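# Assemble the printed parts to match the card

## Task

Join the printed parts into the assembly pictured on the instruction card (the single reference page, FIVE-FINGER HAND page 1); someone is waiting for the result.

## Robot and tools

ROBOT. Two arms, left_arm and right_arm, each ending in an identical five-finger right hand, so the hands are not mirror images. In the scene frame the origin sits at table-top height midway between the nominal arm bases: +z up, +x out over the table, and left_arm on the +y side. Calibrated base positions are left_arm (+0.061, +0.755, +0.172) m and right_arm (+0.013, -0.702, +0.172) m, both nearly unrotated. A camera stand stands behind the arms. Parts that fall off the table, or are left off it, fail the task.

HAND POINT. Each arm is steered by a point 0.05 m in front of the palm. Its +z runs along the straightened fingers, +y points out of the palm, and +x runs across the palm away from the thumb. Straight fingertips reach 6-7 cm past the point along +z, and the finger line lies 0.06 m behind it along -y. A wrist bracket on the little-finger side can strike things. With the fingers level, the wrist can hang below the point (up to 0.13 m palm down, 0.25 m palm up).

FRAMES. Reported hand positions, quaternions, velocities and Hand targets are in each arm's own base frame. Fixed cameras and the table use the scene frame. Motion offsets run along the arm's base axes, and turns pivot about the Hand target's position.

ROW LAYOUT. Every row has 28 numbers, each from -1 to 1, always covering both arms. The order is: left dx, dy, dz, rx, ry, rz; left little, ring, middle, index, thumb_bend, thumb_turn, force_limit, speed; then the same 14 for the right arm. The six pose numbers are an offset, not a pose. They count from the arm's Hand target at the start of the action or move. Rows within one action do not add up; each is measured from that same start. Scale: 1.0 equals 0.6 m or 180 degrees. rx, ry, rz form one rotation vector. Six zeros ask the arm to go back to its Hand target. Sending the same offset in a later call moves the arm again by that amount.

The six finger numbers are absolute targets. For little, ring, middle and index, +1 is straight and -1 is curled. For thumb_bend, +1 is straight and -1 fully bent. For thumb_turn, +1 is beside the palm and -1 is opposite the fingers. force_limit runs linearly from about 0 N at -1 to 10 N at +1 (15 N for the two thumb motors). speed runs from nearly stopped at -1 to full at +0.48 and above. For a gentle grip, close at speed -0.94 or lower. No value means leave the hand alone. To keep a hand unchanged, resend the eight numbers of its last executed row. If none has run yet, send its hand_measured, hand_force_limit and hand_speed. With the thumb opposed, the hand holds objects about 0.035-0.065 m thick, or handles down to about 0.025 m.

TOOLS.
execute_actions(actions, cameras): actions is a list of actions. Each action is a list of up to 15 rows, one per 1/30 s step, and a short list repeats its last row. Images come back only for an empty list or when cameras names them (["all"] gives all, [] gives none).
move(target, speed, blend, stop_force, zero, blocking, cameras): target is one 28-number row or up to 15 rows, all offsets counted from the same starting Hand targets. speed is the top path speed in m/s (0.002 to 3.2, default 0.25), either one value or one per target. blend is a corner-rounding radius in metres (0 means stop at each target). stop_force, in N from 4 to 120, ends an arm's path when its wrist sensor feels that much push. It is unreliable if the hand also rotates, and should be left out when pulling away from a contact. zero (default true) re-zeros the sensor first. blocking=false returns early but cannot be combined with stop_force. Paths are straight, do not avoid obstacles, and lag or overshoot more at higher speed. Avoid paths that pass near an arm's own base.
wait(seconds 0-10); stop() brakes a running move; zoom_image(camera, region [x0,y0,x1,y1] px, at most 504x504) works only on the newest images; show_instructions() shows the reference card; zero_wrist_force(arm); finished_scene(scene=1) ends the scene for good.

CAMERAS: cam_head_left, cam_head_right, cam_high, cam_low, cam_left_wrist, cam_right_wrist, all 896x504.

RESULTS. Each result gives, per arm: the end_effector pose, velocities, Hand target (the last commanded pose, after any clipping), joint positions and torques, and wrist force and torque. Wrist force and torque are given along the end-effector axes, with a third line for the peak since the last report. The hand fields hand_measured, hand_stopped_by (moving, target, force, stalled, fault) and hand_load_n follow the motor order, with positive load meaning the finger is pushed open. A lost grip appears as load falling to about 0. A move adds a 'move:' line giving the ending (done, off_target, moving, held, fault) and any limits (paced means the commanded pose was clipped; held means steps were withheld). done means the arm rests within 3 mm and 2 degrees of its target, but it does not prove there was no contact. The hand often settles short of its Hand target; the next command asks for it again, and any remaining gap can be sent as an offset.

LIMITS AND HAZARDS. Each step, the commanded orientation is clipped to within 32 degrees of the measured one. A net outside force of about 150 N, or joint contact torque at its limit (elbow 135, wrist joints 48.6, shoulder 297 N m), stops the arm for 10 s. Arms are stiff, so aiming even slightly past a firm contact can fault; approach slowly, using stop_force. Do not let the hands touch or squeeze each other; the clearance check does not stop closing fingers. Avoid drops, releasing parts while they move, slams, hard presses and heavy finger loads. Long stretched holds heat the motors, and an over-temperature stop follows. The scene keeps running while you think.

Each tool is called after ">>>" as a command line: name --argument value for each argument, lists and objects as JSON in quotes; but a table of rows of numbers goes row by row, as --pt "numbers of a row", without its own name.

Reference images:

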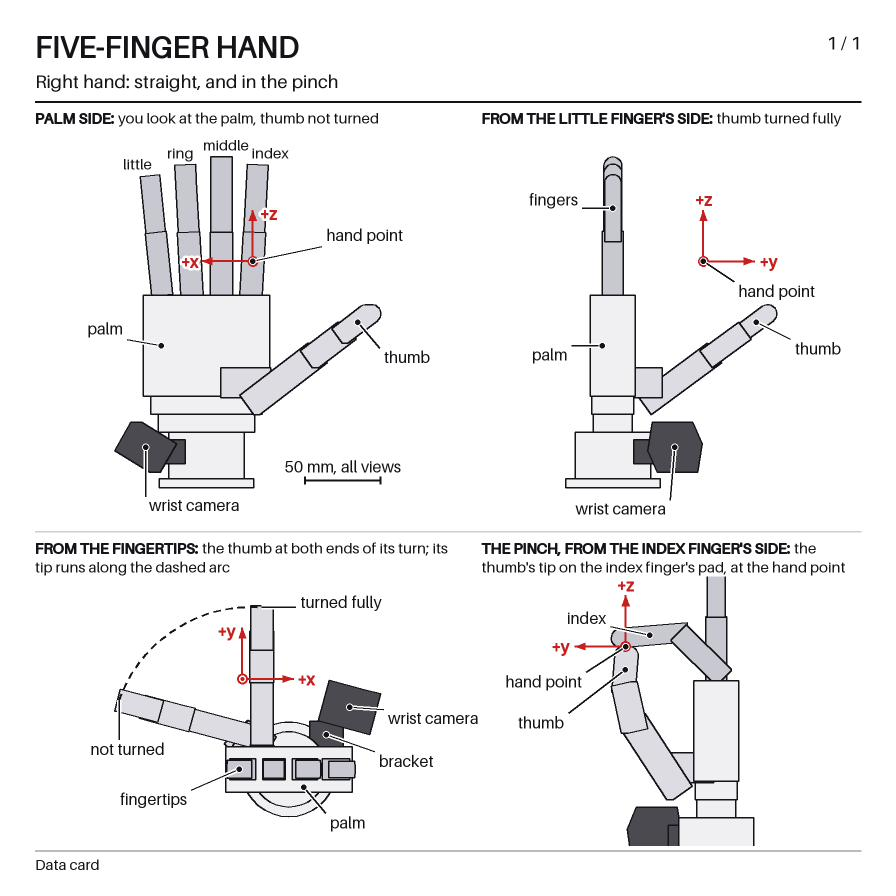

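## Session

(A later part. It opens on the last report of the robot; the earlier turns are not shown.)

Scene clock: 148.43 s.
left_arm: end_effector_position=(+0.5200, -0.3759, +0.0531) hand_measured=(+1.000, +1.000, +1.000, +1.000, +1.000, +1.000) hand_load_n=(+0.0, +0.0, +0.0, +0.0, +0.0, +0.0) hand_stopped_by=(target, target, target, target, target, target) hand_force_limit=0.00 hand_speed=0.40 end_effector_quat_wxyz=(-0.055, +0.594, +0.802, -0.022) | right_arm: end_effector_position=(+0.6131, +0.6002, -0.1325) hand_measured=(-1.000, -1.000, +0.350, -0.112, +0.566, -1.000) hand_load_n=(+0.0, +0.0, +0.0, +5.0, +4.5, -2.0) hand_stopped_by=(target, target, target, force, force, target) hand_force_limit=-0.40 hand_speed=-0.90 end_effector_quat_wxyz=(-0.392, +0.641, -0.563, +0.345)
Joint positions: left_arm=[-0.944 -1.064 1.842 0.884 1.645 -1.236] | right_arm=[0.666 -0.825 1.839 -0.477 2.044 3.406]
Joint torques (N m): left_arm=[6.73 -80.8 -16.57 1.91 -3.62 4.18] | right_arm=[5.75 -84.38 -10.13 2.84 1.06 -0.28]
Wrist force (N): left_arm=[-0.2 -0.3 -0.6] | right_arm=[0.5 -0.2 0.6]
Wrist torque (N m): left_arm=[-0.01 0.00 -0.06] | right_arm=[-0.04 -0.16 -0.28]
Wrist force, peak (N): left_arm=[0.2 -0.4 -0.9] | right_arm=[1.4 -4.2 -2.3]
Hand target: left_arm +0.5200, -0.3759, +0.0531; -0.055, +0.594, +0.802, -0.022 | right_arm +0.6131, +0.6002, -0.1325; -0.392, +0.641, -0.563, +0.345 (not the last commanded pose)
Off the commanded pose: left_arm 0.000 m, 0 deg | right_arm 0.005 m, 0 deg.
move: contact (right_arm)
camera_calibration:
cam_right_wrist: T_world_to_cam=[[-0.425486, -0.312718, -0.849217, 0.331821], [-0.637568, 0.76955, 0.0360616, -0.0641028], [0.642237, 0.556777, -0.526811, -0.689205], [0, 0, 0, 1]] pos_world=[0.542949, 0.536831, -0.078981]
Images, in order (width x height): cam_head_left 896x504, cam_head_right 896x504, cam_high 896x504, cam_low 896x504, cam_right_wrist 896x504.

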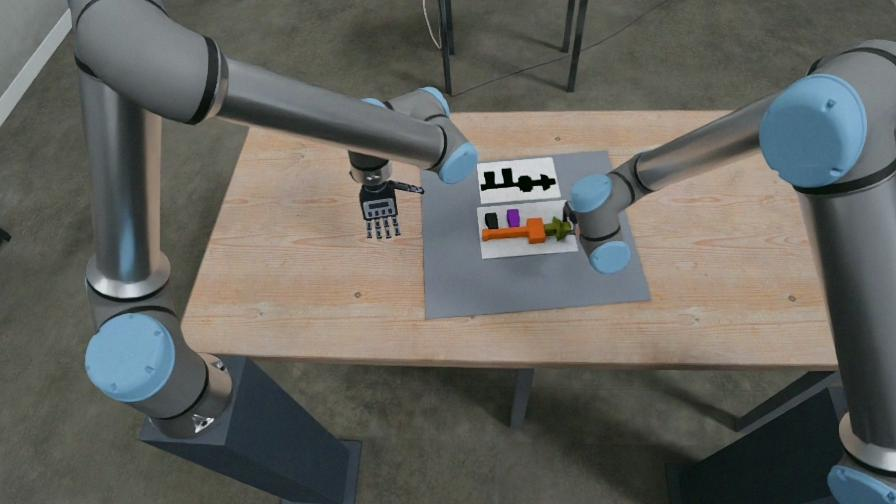

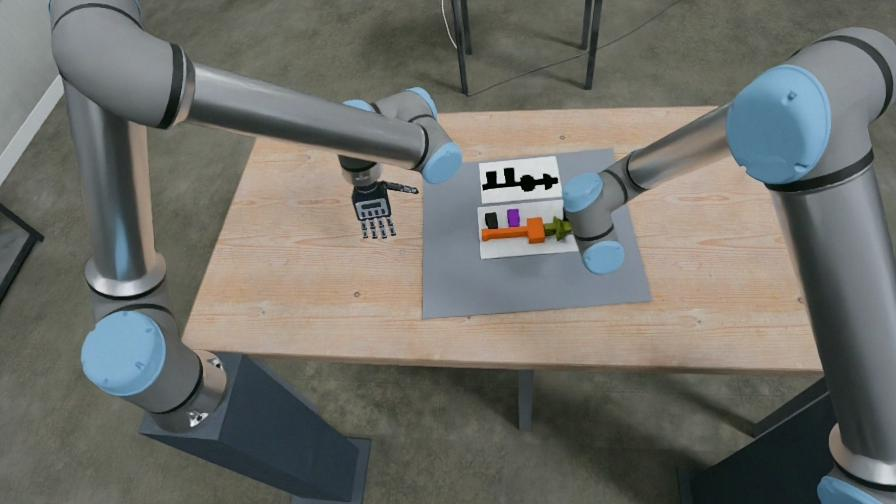

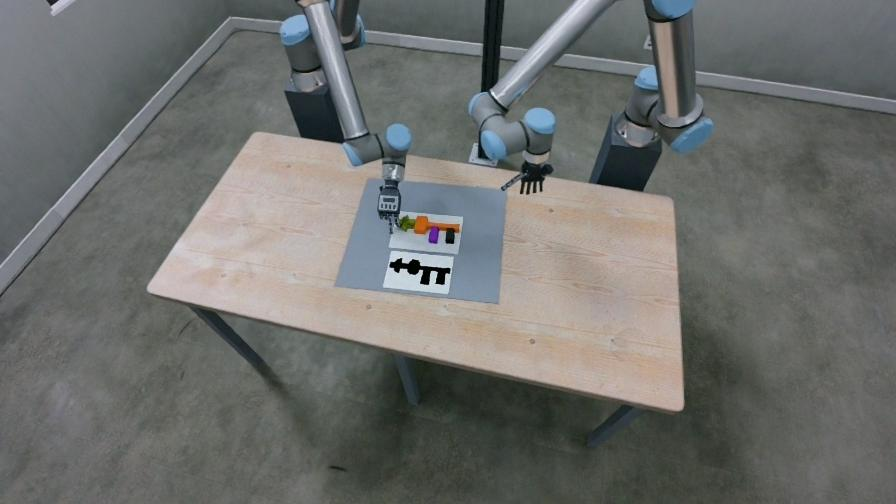

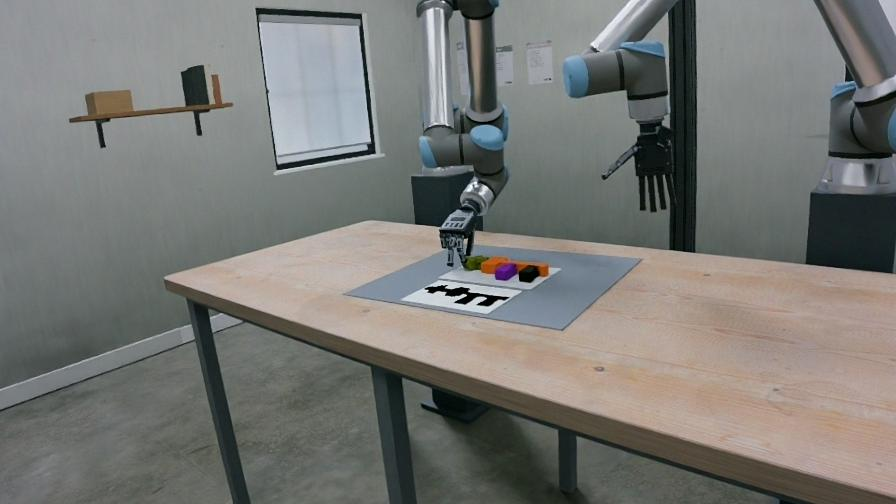

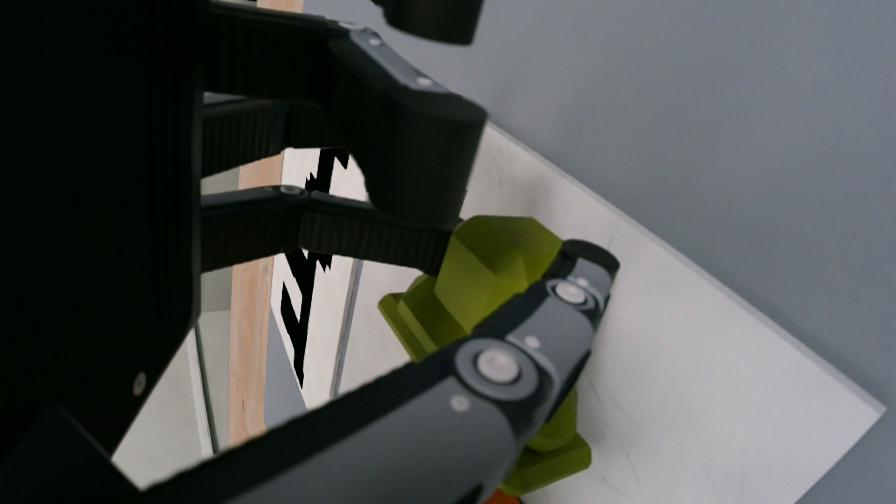

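>>> move --target '[0,0,0,0,0,0,1,1,1,1,1,1,0,0.4,0.0,0.0,-0.008,0,0,0,-1,-1,0.35,-0.4,0.1,-1,-0.4,-0.9]' --speed 0.01 --stop_force 12 --cameras '["cam_head_left","cam_low","cam_high"]'

>>> zoom_image --camera "cam_head_left" --region '[520, 200, 580, 250]'

>>> zoom_image --camera "cam_low" --region '[430, 230, 510, 290]'

>>> zoom_image --camera "cam_high" --region '[380, 200, 440, 250]'

Scene clock: 150.70 s.
left_arm: end_effector_position=(+0.5200, -0.3759, +0.0531) hand_measured=(+1.000, +1.000, +1.000, +1.000, +1.000, +1.000) hand_load_n=(+0.0, +0.0, +0.0, +0.0, +0.0, +0.0) hand_stopped_by=(target, target, target, target, target, target) hand_force_limit=0.00 hand_speed=0.40 end_effector_quat_wxyz=(-0.055, +0.594, +0.802, -0.022) | right_arm: end_effector_position=(+0.6131, +0.6002, -0.1373) hand_measured=(-1.000, -1.000, +0.350, -0.112, +0.566, -1.000) hand_load_n=(+0.0, +0.0, +0.0, +6.0, +3.5, +0.0) hand_stopped_by=(target, target, target, force, force, target) hand_force_limit=-0.40 hand_speed=-0.90 end_effector_quat_wxyz=(-0.392, +0.641, -0.563, +0.345)
Joint positions: left_arm=[-0.944 -1.064 1.842 0.884 1.645 -1.236] | right_arm=[0.666 -0.818 1.839 -0.484 2.044 3.406]
Joint torques (N m): left_arm=[7.99 -80.23 -16.83 1.92 -3.79 3.84] | right_arm=[-0.44 -61.66 -30.9 -0.99 1.21 -0.25]
Wrist force (N): left_arm=[0.2 -0.3 -0.3] | right_arm=[0.7 -4.9 -1.5]
Wrist torque (N m): left_arm=[-0.03 -0.07 -0.04] | right_arm=[-0.10 -0.11 -0.27]
Wrist force, peak (N): left_arm=[0.2 -0.4 -0.8] | right_arm=[0.6 -5.5 -1.6]
Hand target: left_arm +0.5200, -0.3759, +0.0531; -0.055, +0.594, +0.802, -0.022 | right_arm +0.6131, +0.6002, -0.1373; -0.392, +0.641, -0.563, +0.345
Off the commanded pose: left_arm 0.000 m, 0 deg | right_arm 0.000 m, 0 deg.
move: done
Images, in order (width x height): cam_head_left 896x504, cam_high 896x504, cam_low 896x504.

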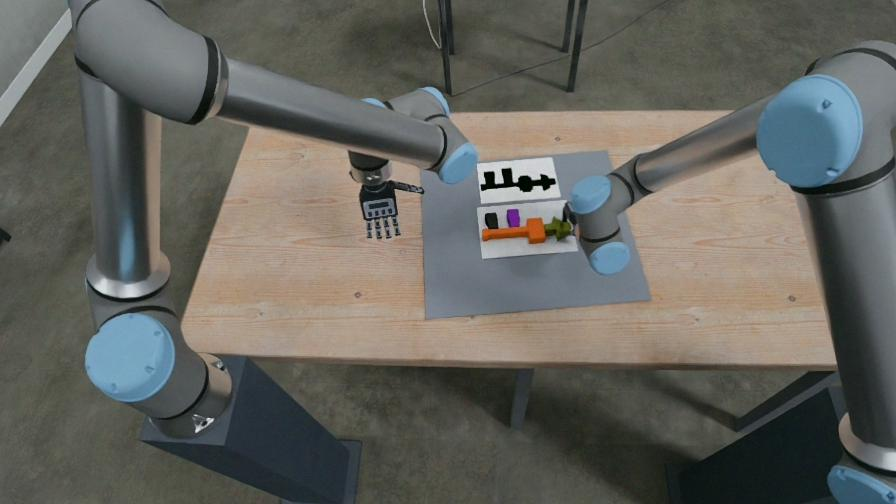

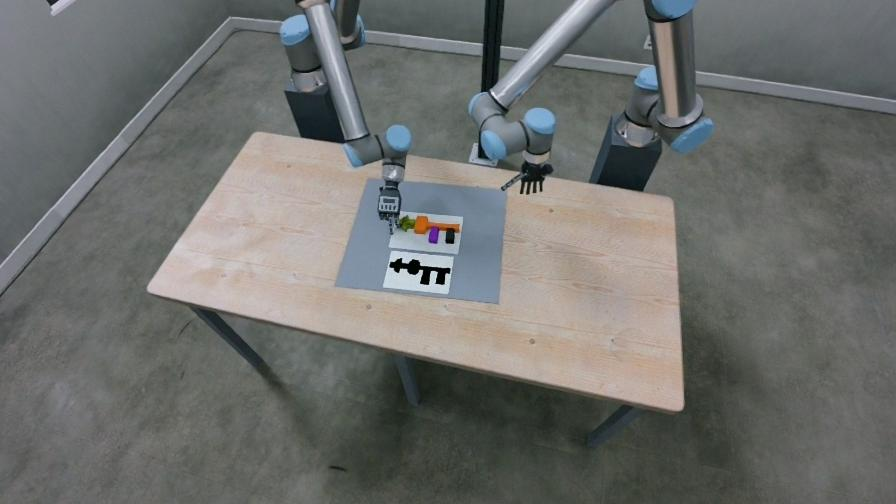

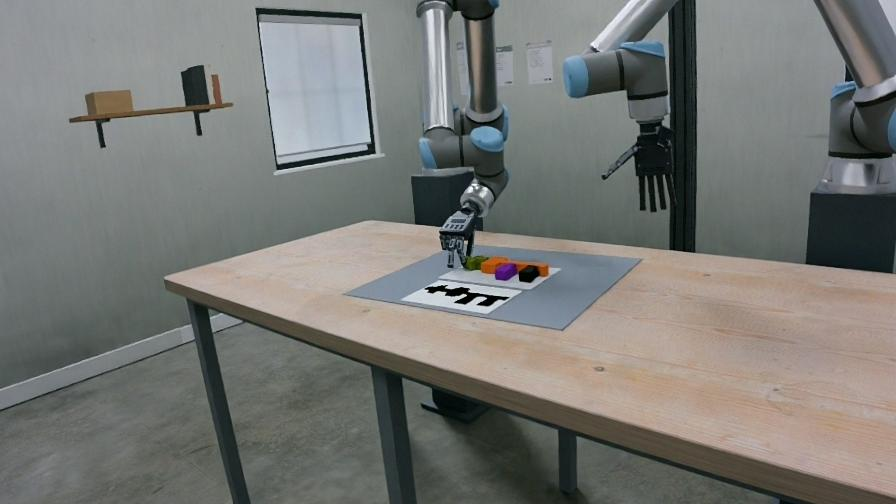

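Scaled by 8.400.

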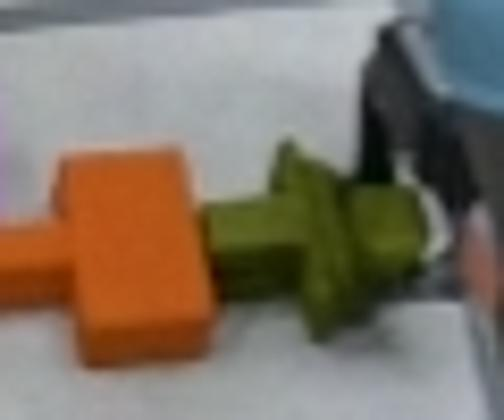

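Scaled by 6.300.

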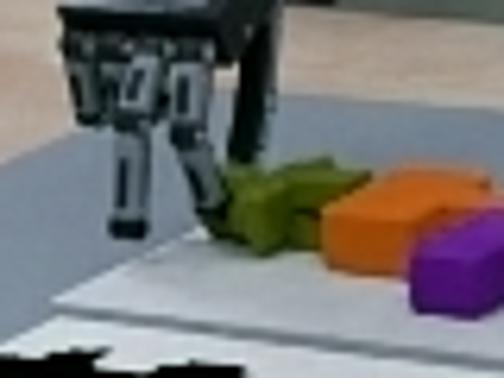

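Scaled by 8.400.

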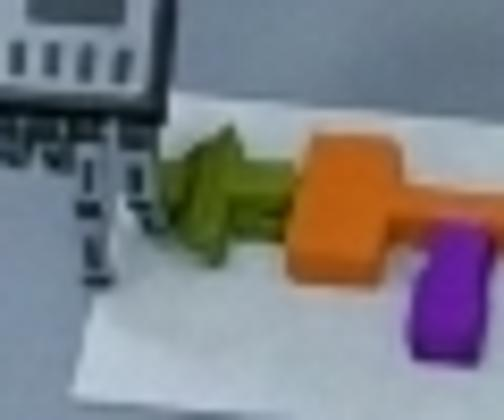

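>>> move --pt "0 0 0 0 0 0 1 1 1 1 1 1 0 0.4 0.0025 0.0003 0.002 0 0 0 -1 -1 0.35 -0.4 0.1 -1 -0.4 -0.9" --pt "0 0 0 0 0 0 1 1 1 1 1 1 0 0.4 0.0025 0.0003 -0.008 0 0 0 -1 -1 0.35 -0.4 0.1 -1 -0.4 -0.9" --speed 0.01 --stop_force 7 --cameras '["cam_head_left","cam_low","cam_high"]'

>>> zoom_image --camera "cam_head_left" --region '[520, 200, 580, 250]'

>>> zoom_image --camera "cam_low" --region '[430, 230, 510, 290]'

>>> zoom_image --camera "cam_high" --region '[380, 200, 440, 250]'

Scene clock: 154.13 s.
left_arm: end_effector_position=(+0.5200, -0.3759, +0.0531) hand_measured=(+1.000, +1.000, +1.000, +1.000, +1.000, +1.000) hand_load_n=(+0.0, +0.0, +0.0, +0.0, +0.0, +0.0) hand_stopped_by=(target, target, target, target, target, target) hand_force_limit=0.00 hand_speed=0.40 end_effector_quat_wxyz=(-0.055, +0.594, +0.802, -0.022) | right_arm: end_effector_position=(+0.6146, +0.6004, -0.1421) hand_measured=(-1.000, -1.000, +0.350, -0.112, +0.566, -1.000) hand_load_n=(+0.0, +0.0, +0.0, +4.5, +3.5, -0.5) hand_stopped_by=(target, target, target, force, force, target) hand_force_limit=-0.40 hand_speed=-0.90 end_effector_quat_wxyz=(-0.392, +0.641, -0.563, +0.345)
Joint positions: left_arm=[-0.944 -1.064 1.842 0.884 1.645 -1.236] | right_arm=[0.665 -0.811 1.836 -0.489 2.043 3.405]
Joint torques (N m): left_arm=[9.25 -81.04 -16.04 1.88 -3.8 4.03] | right_arm=[-7.3 -59.58 -31.21 -1.28 -2.27 -2.22]
Wrist force (N): left_arm=[-0.2 -0.2 -0.5] | right_arm=[0.5 -5.4 -3.3]
Wrist torque (N m): left_arm=[0.00 -0.01 -0.06] | right_arm=[-0.10 -0.12 -0.13]
Wrist force, peak (N): left_arm=[0.4 -0.7 -0.4] | right_arm=[0.4 -5.5 -3.6]
Hand target: left_arm +0.5200, -0.3759, +0.0531; -0.055, +0.594, +0.802, -0.022 | right_arm +0.6146, +0.6004, -0.1421; -0.392, +0.641, -0.563, +0.345
Off the commanded pose: left_arm 0.000 m, 0 deg | right_arm 0.000 m, 0 deg.
move: done
Images, in order (width x height): cam_head_left 896x504, cam_high 896x504, cam_low 896x504.

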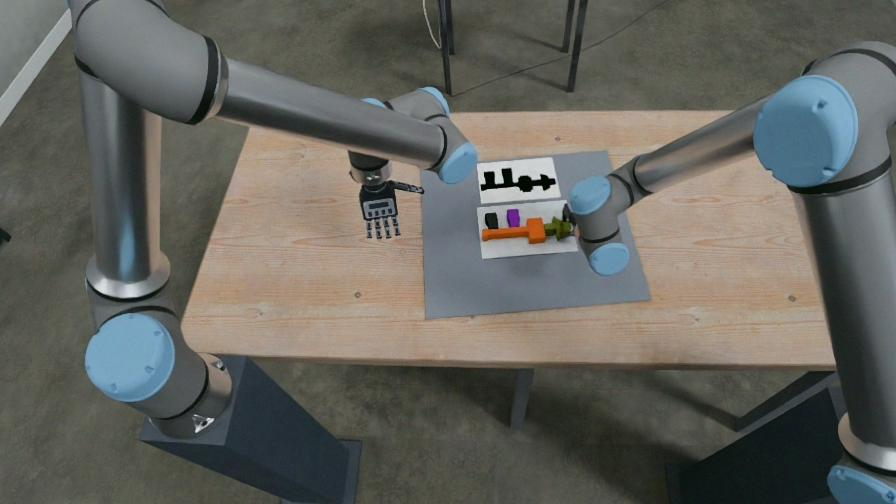

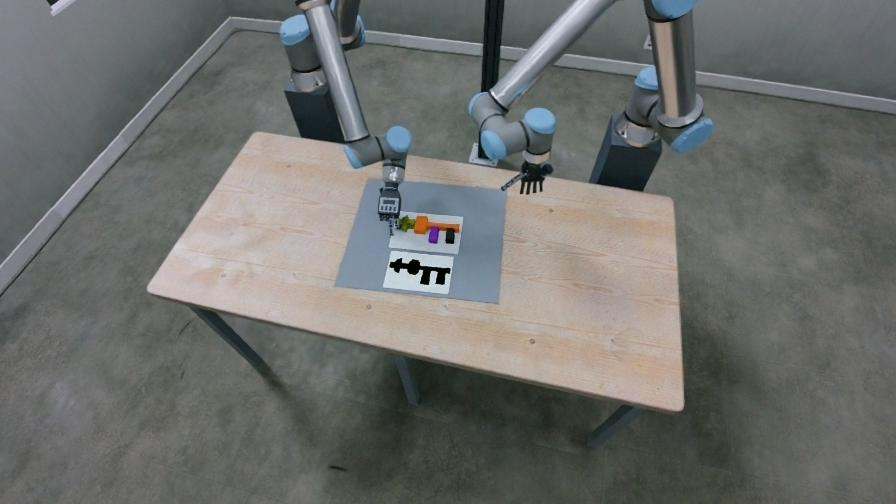

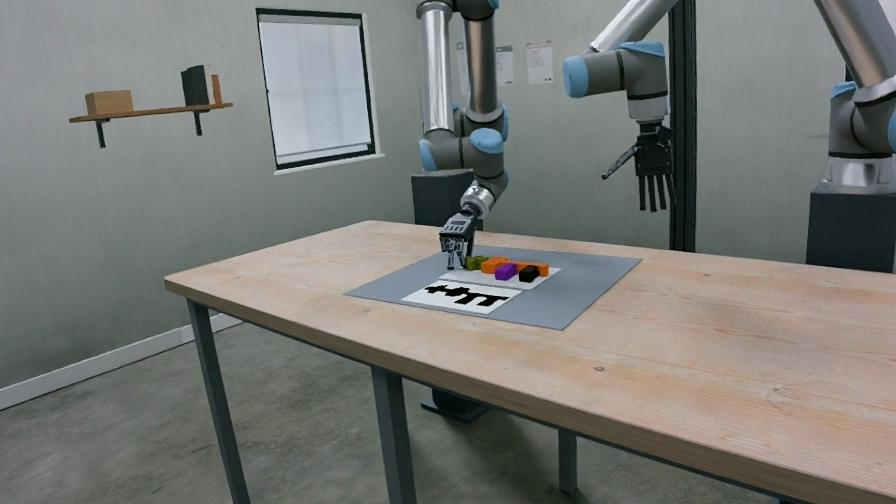

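Scaled by 8.400.

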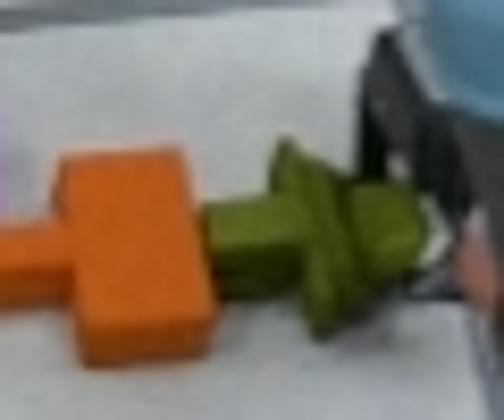

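Scaled by 6.300.

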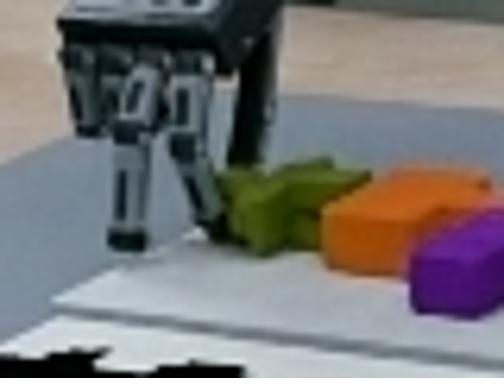

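Scaled by 8.400.

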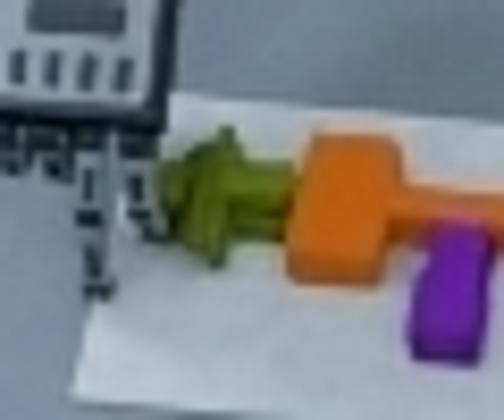

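>>> move --pt "0 0 0 0 0 0 1 1 1 1 1 1 0 0.4 0 0 0.0 0 0 0 -1 -1 0.35 -0.4 0.1 -1 -0.4 -0.9" --pt "0 0 0 0 0 0 1 1 1 1 1 1 0 0.4 0 0 0.0001 0 0 0 -1 -1 0.35 0.2 0.1 -1 -0.4 -0.5" --pt "0 0 0 0 0 0 1 1 1 1 1 1 0 0.4 -0.006 -0.0007 0.0001 0 0 0 -1 -1 0.35 0.3 0.1 -1 -0.4 -0.5" --pt "0 0 0 0 0 0 1 1 1 1 1 1 0 0.4 -0.006 -0.0007 0.2 0 0 0 -1 -1 0.35 0.3 0.1 -1 -0.4 -0.5" --speed '[0.02,0.02,0.02,0.08]'

>>> move --target '[0,0,0,0,0,0,1,1,1,1,1,1,0,0.4,-0.1,-0.35,0.1,0,0,0,-1,-1,0.35,0.3,0.1,-1,-0.4,-0.5]' --cameras '["all"]'

>>> zoom_image --camera "cam_head_left" --region '[475, 190, 585, 260]'

>>> zoom_image --camera "cam_low" --region '[440, 235, 560, 295]'

>>> zoom_image --camera "cam_high" --region '[380, 200, 470, 260]'

Scene clock: 160.73 s.
left_arm: end_effector_position=(+0.5200, -0.3759, +0.0531) hand_measured=(+1.000, +1.000, +1.000, +1.000, +1.000, +1.000) hand_load_n=(+0.5, +0.0, +0.0, +0.0, +0.0, +0.0) hand_stopped_by=(target, target, target, target, target, target) hand_force_limit=0.00 hand_speed=0.40 end_effector_quat_wxyz=(-0.055, +0.594, +0.802, -0.022) | right_arm: end_effector_position=(+0.6110, +0.6000, -0.0223) hand_measured=(-1.000, -1.000, +0.350, +0.300, +0.566, -1.000) hand_load_n=(+0.0, +0.0, +0.0, +0.0, +0.0, +0.0) hand_stopped_by=(target, target, target, target, force, target) hand_force_limit=-0.40 hand_speed=-0.50 end_effector_quat_wxyz=(-0.392, +0.641, -0.563, +0.345)
Joint positions: left_arm=[-0.944 -1.064 1.842 0.884 1.645 -1.236] | right_arm=[0.668 -0.977 1.836 -0.322 2.045 3.407]
Joint torques (N m): left_arm=[9.04 -80.64 -15.5 1.92 -3.74 3.68] | right_arm=[4.75 -84.18 -38.82 3.42 2.04 1.39]
Wrist force (N): left_arm=[-0.1 -0.2 -0.6] | right_arm=[0.3 -0.3 0.3]
Wrist torque (N m): left_arm=[0.00 -0.03 -0.05] | right_arm=[-0.02 -0.12 -0.29]
Wrist force, peak (N): left_arm=[0.2 -0.6 -0.8] | right_arm=[0.6 -5.6 -3.7]
Hand target: left_arm +0.5200, -0.3759, +0.0531; -0.055, +0.594, +0.802, -0.022 | right_arm +0.6110, +0.6000, -0.0221; -0.392, +0.641, -0.563, +0.345
Off the commanded pose: left_arm 0.000 m, 0 deg | right_arm 0.000 m, 0 deg.
move: done

Scene clock: 162.30 s.
left_arm: end_effector_position=(+0.5200, -0.3759, +0.0531) hand_measured=(+1.000, +1.000, +1.000, +1.000, +1.000, +1.000) hand_load_n=(+0.0, +0.0, +0.0, +0.5, -0.5, +0.0) hand_stopped_by=(target, target, target, target, target, target) hand_force_limit=0.00 hand_speed=0.40 end_effector_quat_wxyz=(-0.055, +0.594, +0.802, -0.022) | right_arm: end_effector_position=(+0.5510, +0.3901, +0.0378) hand_measured=(-1.000, -1.000, +0.350, +0.300, +0.566, -1.000) hand_load_n=(+0.0, +0.0, +0.0, +0.0, +0.0, +0.0) hand_stopped_by=(target, target, target, target, force, target) hand_force_limit=-0.40 hand_speed=-0.50 end_effector_quat_wxyz=(-0.392, +0.641, -0.563, +0.345)
Joint positions: left_arm=[-0.944 -1.064 1.842 0.884 1.645 -1.236] | right_arm=[0.394 -1.313 2.231 -0.431 1.806 3.264]
Joint torques (N m): left_arm=[8.25 -80.75 -16.67 1.83 -3.98 3.8] | right_arm=[-10.06 -57.7 -15.84 -1.8 -3.01 -2.23]
Wrist force (N): left_arm=[-0.1 -0.4 -0.3] | right_arm=[0.6 -0.3 0.5]
Wrist torque (N m): left_arm=[-0.04 -0.04 -0.05] | right_arm=[-0.09 -0.19 -0.05]
Wrist force, peak (N): left_arm=[0.8 -0.4 -0.7] | right_arm=[1.9 -0.5 -0.2]
Hand target: left_arm +0.5200, -0.3759, +0.0531; -0.055, +0.594, +0.802, -0.022 | right_arm +0.5510, +0.3900, +0.0379; -0.392, +0.641, -0.563, +0.345
Off the commanded pose: left_arm 0.000 m, 0 deg | right_arm 0.000 m, 0 deg.
move: done
camera_calibration:
cam_left_wrist: T_world_to_cam=[[0.826458, 0.554493, -0.0974877, -0.214136], [0.5391, -0.72951, 0.420935, -0.578065], [0.162287, -0.400441, -0.901837, -0.07763], [0, 0, 0, 1]] pos_world=[0.501208, -0.334053, 0.152442]
cam_right_wrist: T_world_to_cam=[[-0.425486, -0.312718, -0.849217, 0.384361], [-0.637568, 0.76955, 0.0360616, 0.051909], [0.642237, 0.556777, -0.526811, -0.442691], [0, 0, 0, 1]] pos_world=[0.480949, 0.326731, 0.091319]

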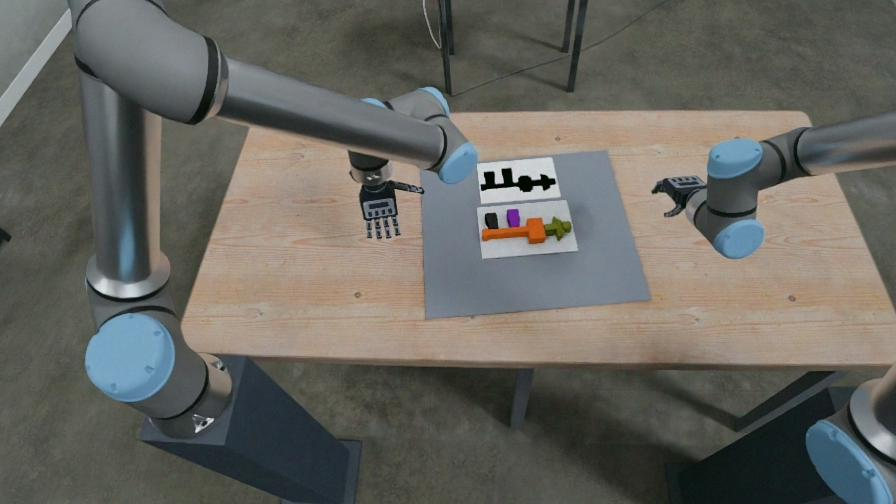

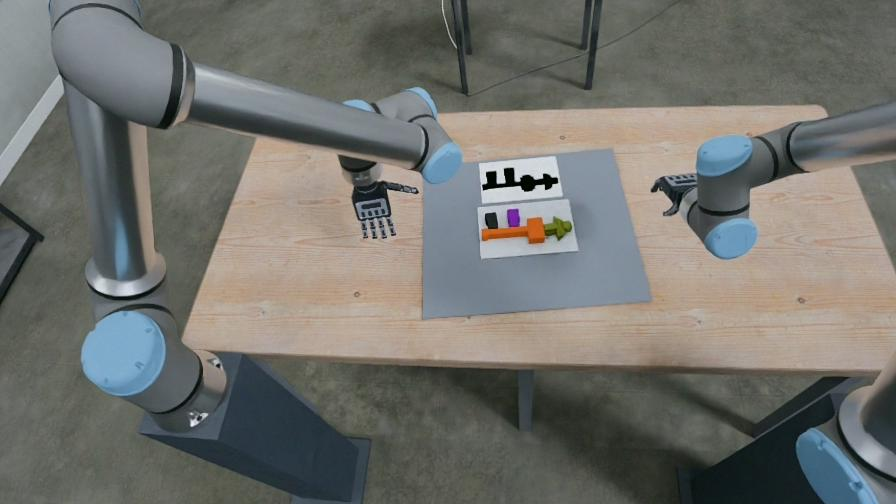

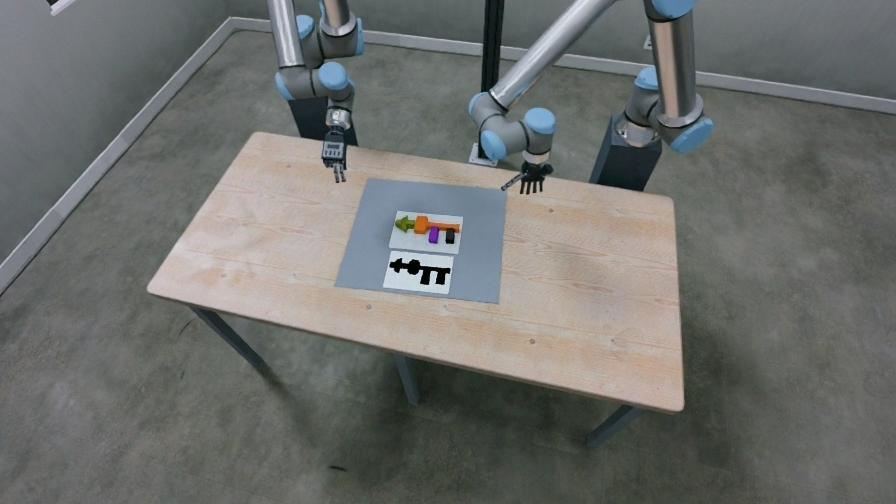

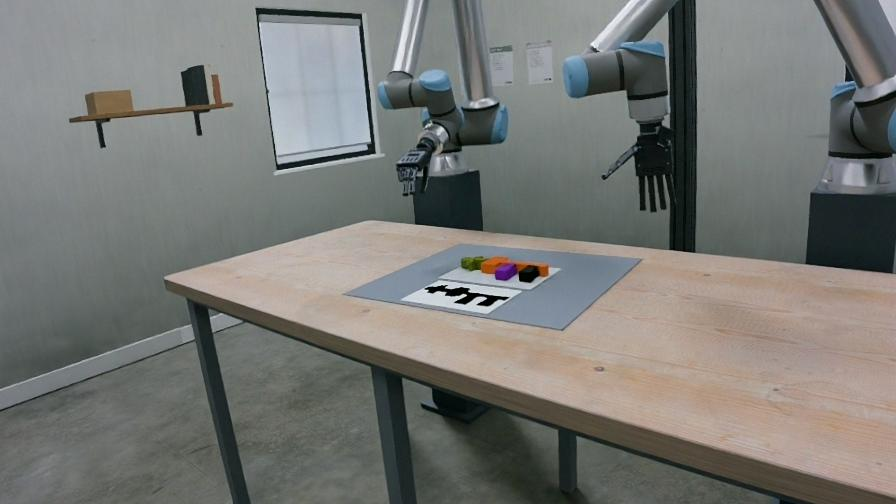

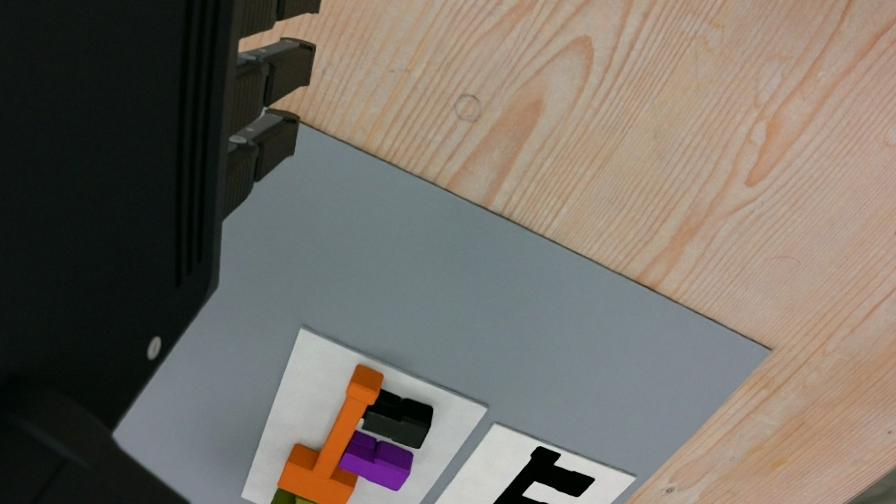

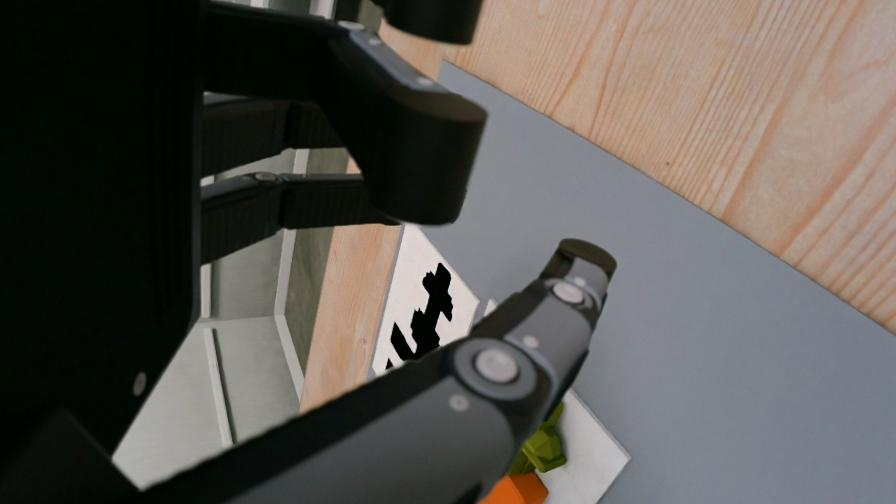

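Scaled by 4.582.

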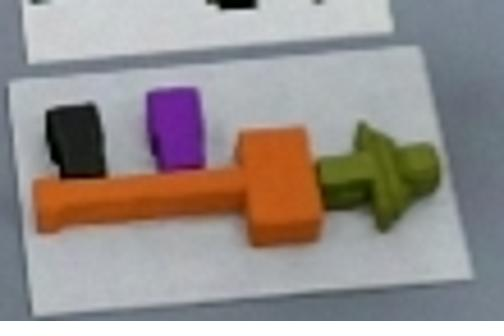

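Scaled by 4.200.

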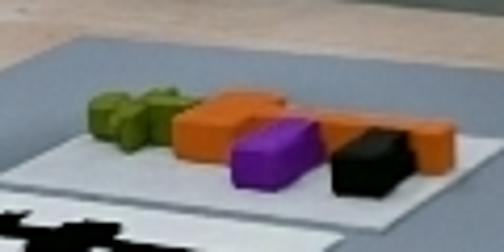

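Scaled by 5.600.

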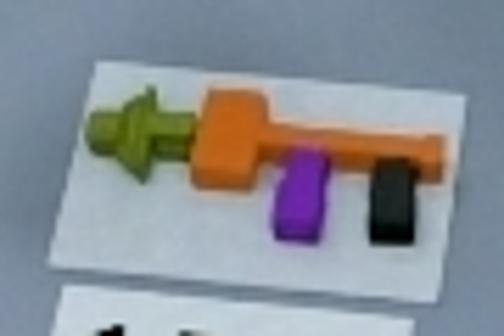

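>>> move --target '[0.02,-0.52,-0.16,0,0,0,1,1,1,1,1,1,0,0.4,0,0,0,0,0,0,-1,-1,0.35,0.3,0.1,-1,-0.4,-0.5]' --cameras '["cam_left_wrist"]'

>>> zoom_image --camera "cam_left_wrist" --region '[350, 30, 750, 430]'

Scene clock: 164.87 s.
left_arm: end_effector_position=(+0.5320, -0.6879, -0.0428) hand_measured=(+1.000, +1.000, +1.000, +1.000, +1.000, +1.000) hand_load_n=(+0.0, +0.0, +0.0, +0.0, -0.5, +0.0) hand_stopped_by=(target, target, target, target, target, target) hand_force_limit=0.00 hand_speed=0.40 end_effector_quat_wxyz=(-0.055, +0.594, +0.802, -0.022) | right_arm: end_effector_position=(+0.5510, +0.3900, +0.0379) hand_measured=(-1.000, -1.000, +0.350, +0.300, +0.566, -1.000) hand_load_n=(+0.0, +0.0, +0.0, +0.0, +0.0, +0.0) hand_stopped_by=(target, target, target, target, force, target) hand_force_limit=-0.40 hand_speed=-0.50 end_effector_quat_wxyz=(-0.392, +0.641, -0.563, +0.345)
Joint positions: left_arm=[-1.151 -0.661 1.288 1.018 1.662 -1.442] | right_arm=[0.394 -1.313 2.231 -0.431 1.806 3.264]
Joint torques (N m): left_arm=[-10.28 -89.48 -38.89 6 4.43 -3.66] | right_arm=[-8.9 -55.74 -14.91 -2.59 -2.99 -2.32]
Wrist force (N): left_arm=[0.0 -0.2 -0.2] | right_arm=[0.2 -0.2 0.3]
Wrist torque (N m): left_arm=[-0.04 0.00 0.21] | right_arm=[-0.06 -0.12 -0.07]
Wrist force, peak (N): left_arm=[1.5 -0.5 -0.8] | right_arm=[0.9 -0.5 0.6]
Hand target: left_arm +0.5320, -0.6879, -0.0429; -0.055, +0.594, +0.802, -0.022 | right_arm +0.5510, +0.3900, +0.0379; -0.392, +0.641, -0.563, +0.345
Off the commanded pose: left_arm 0.000 m, 0 deg | right_arm 0.000 m, 0 deg.
move: done
camera_calibration:
cam_left_wrist: T_world_to_cam=[[0.826465, 0.554483, -0.0974919, -0.0603932], [0.539086, -0.729498, 0.420973, -0.771592], [0.162302, -0.400476, -0.901819, -0.291066], [0, 0, 0, 1]] pos_world=[0.513108, -0.645953, 0.0564425]
Images, in order (width x height): cam_left_wrist 896x504.

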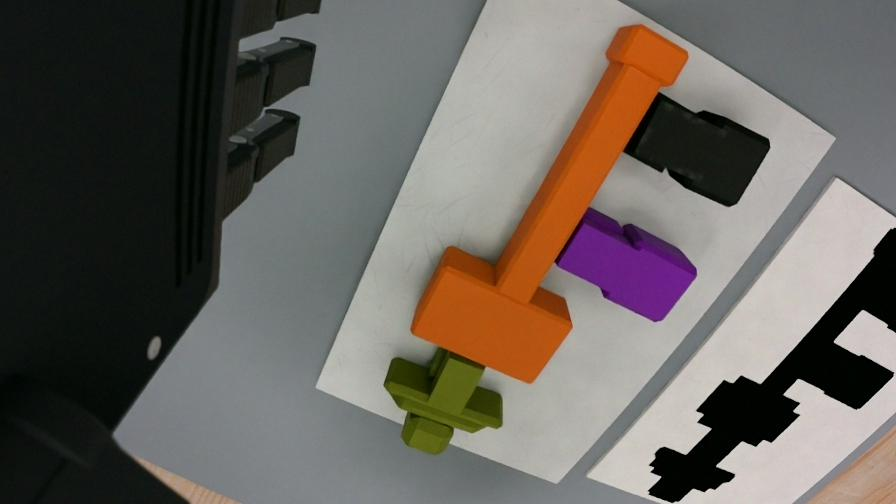

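Scaled by 1.260.

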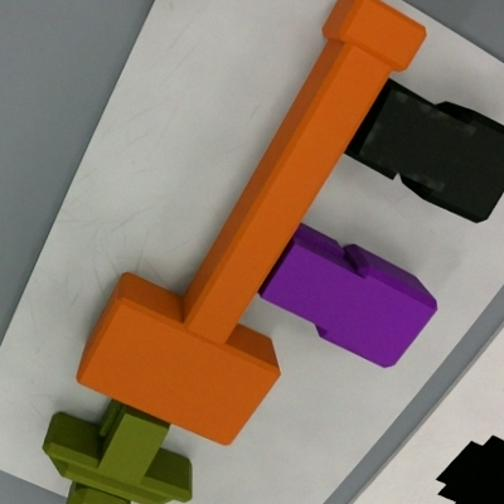

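>>> finished_scene

The scene is finished: the task was done.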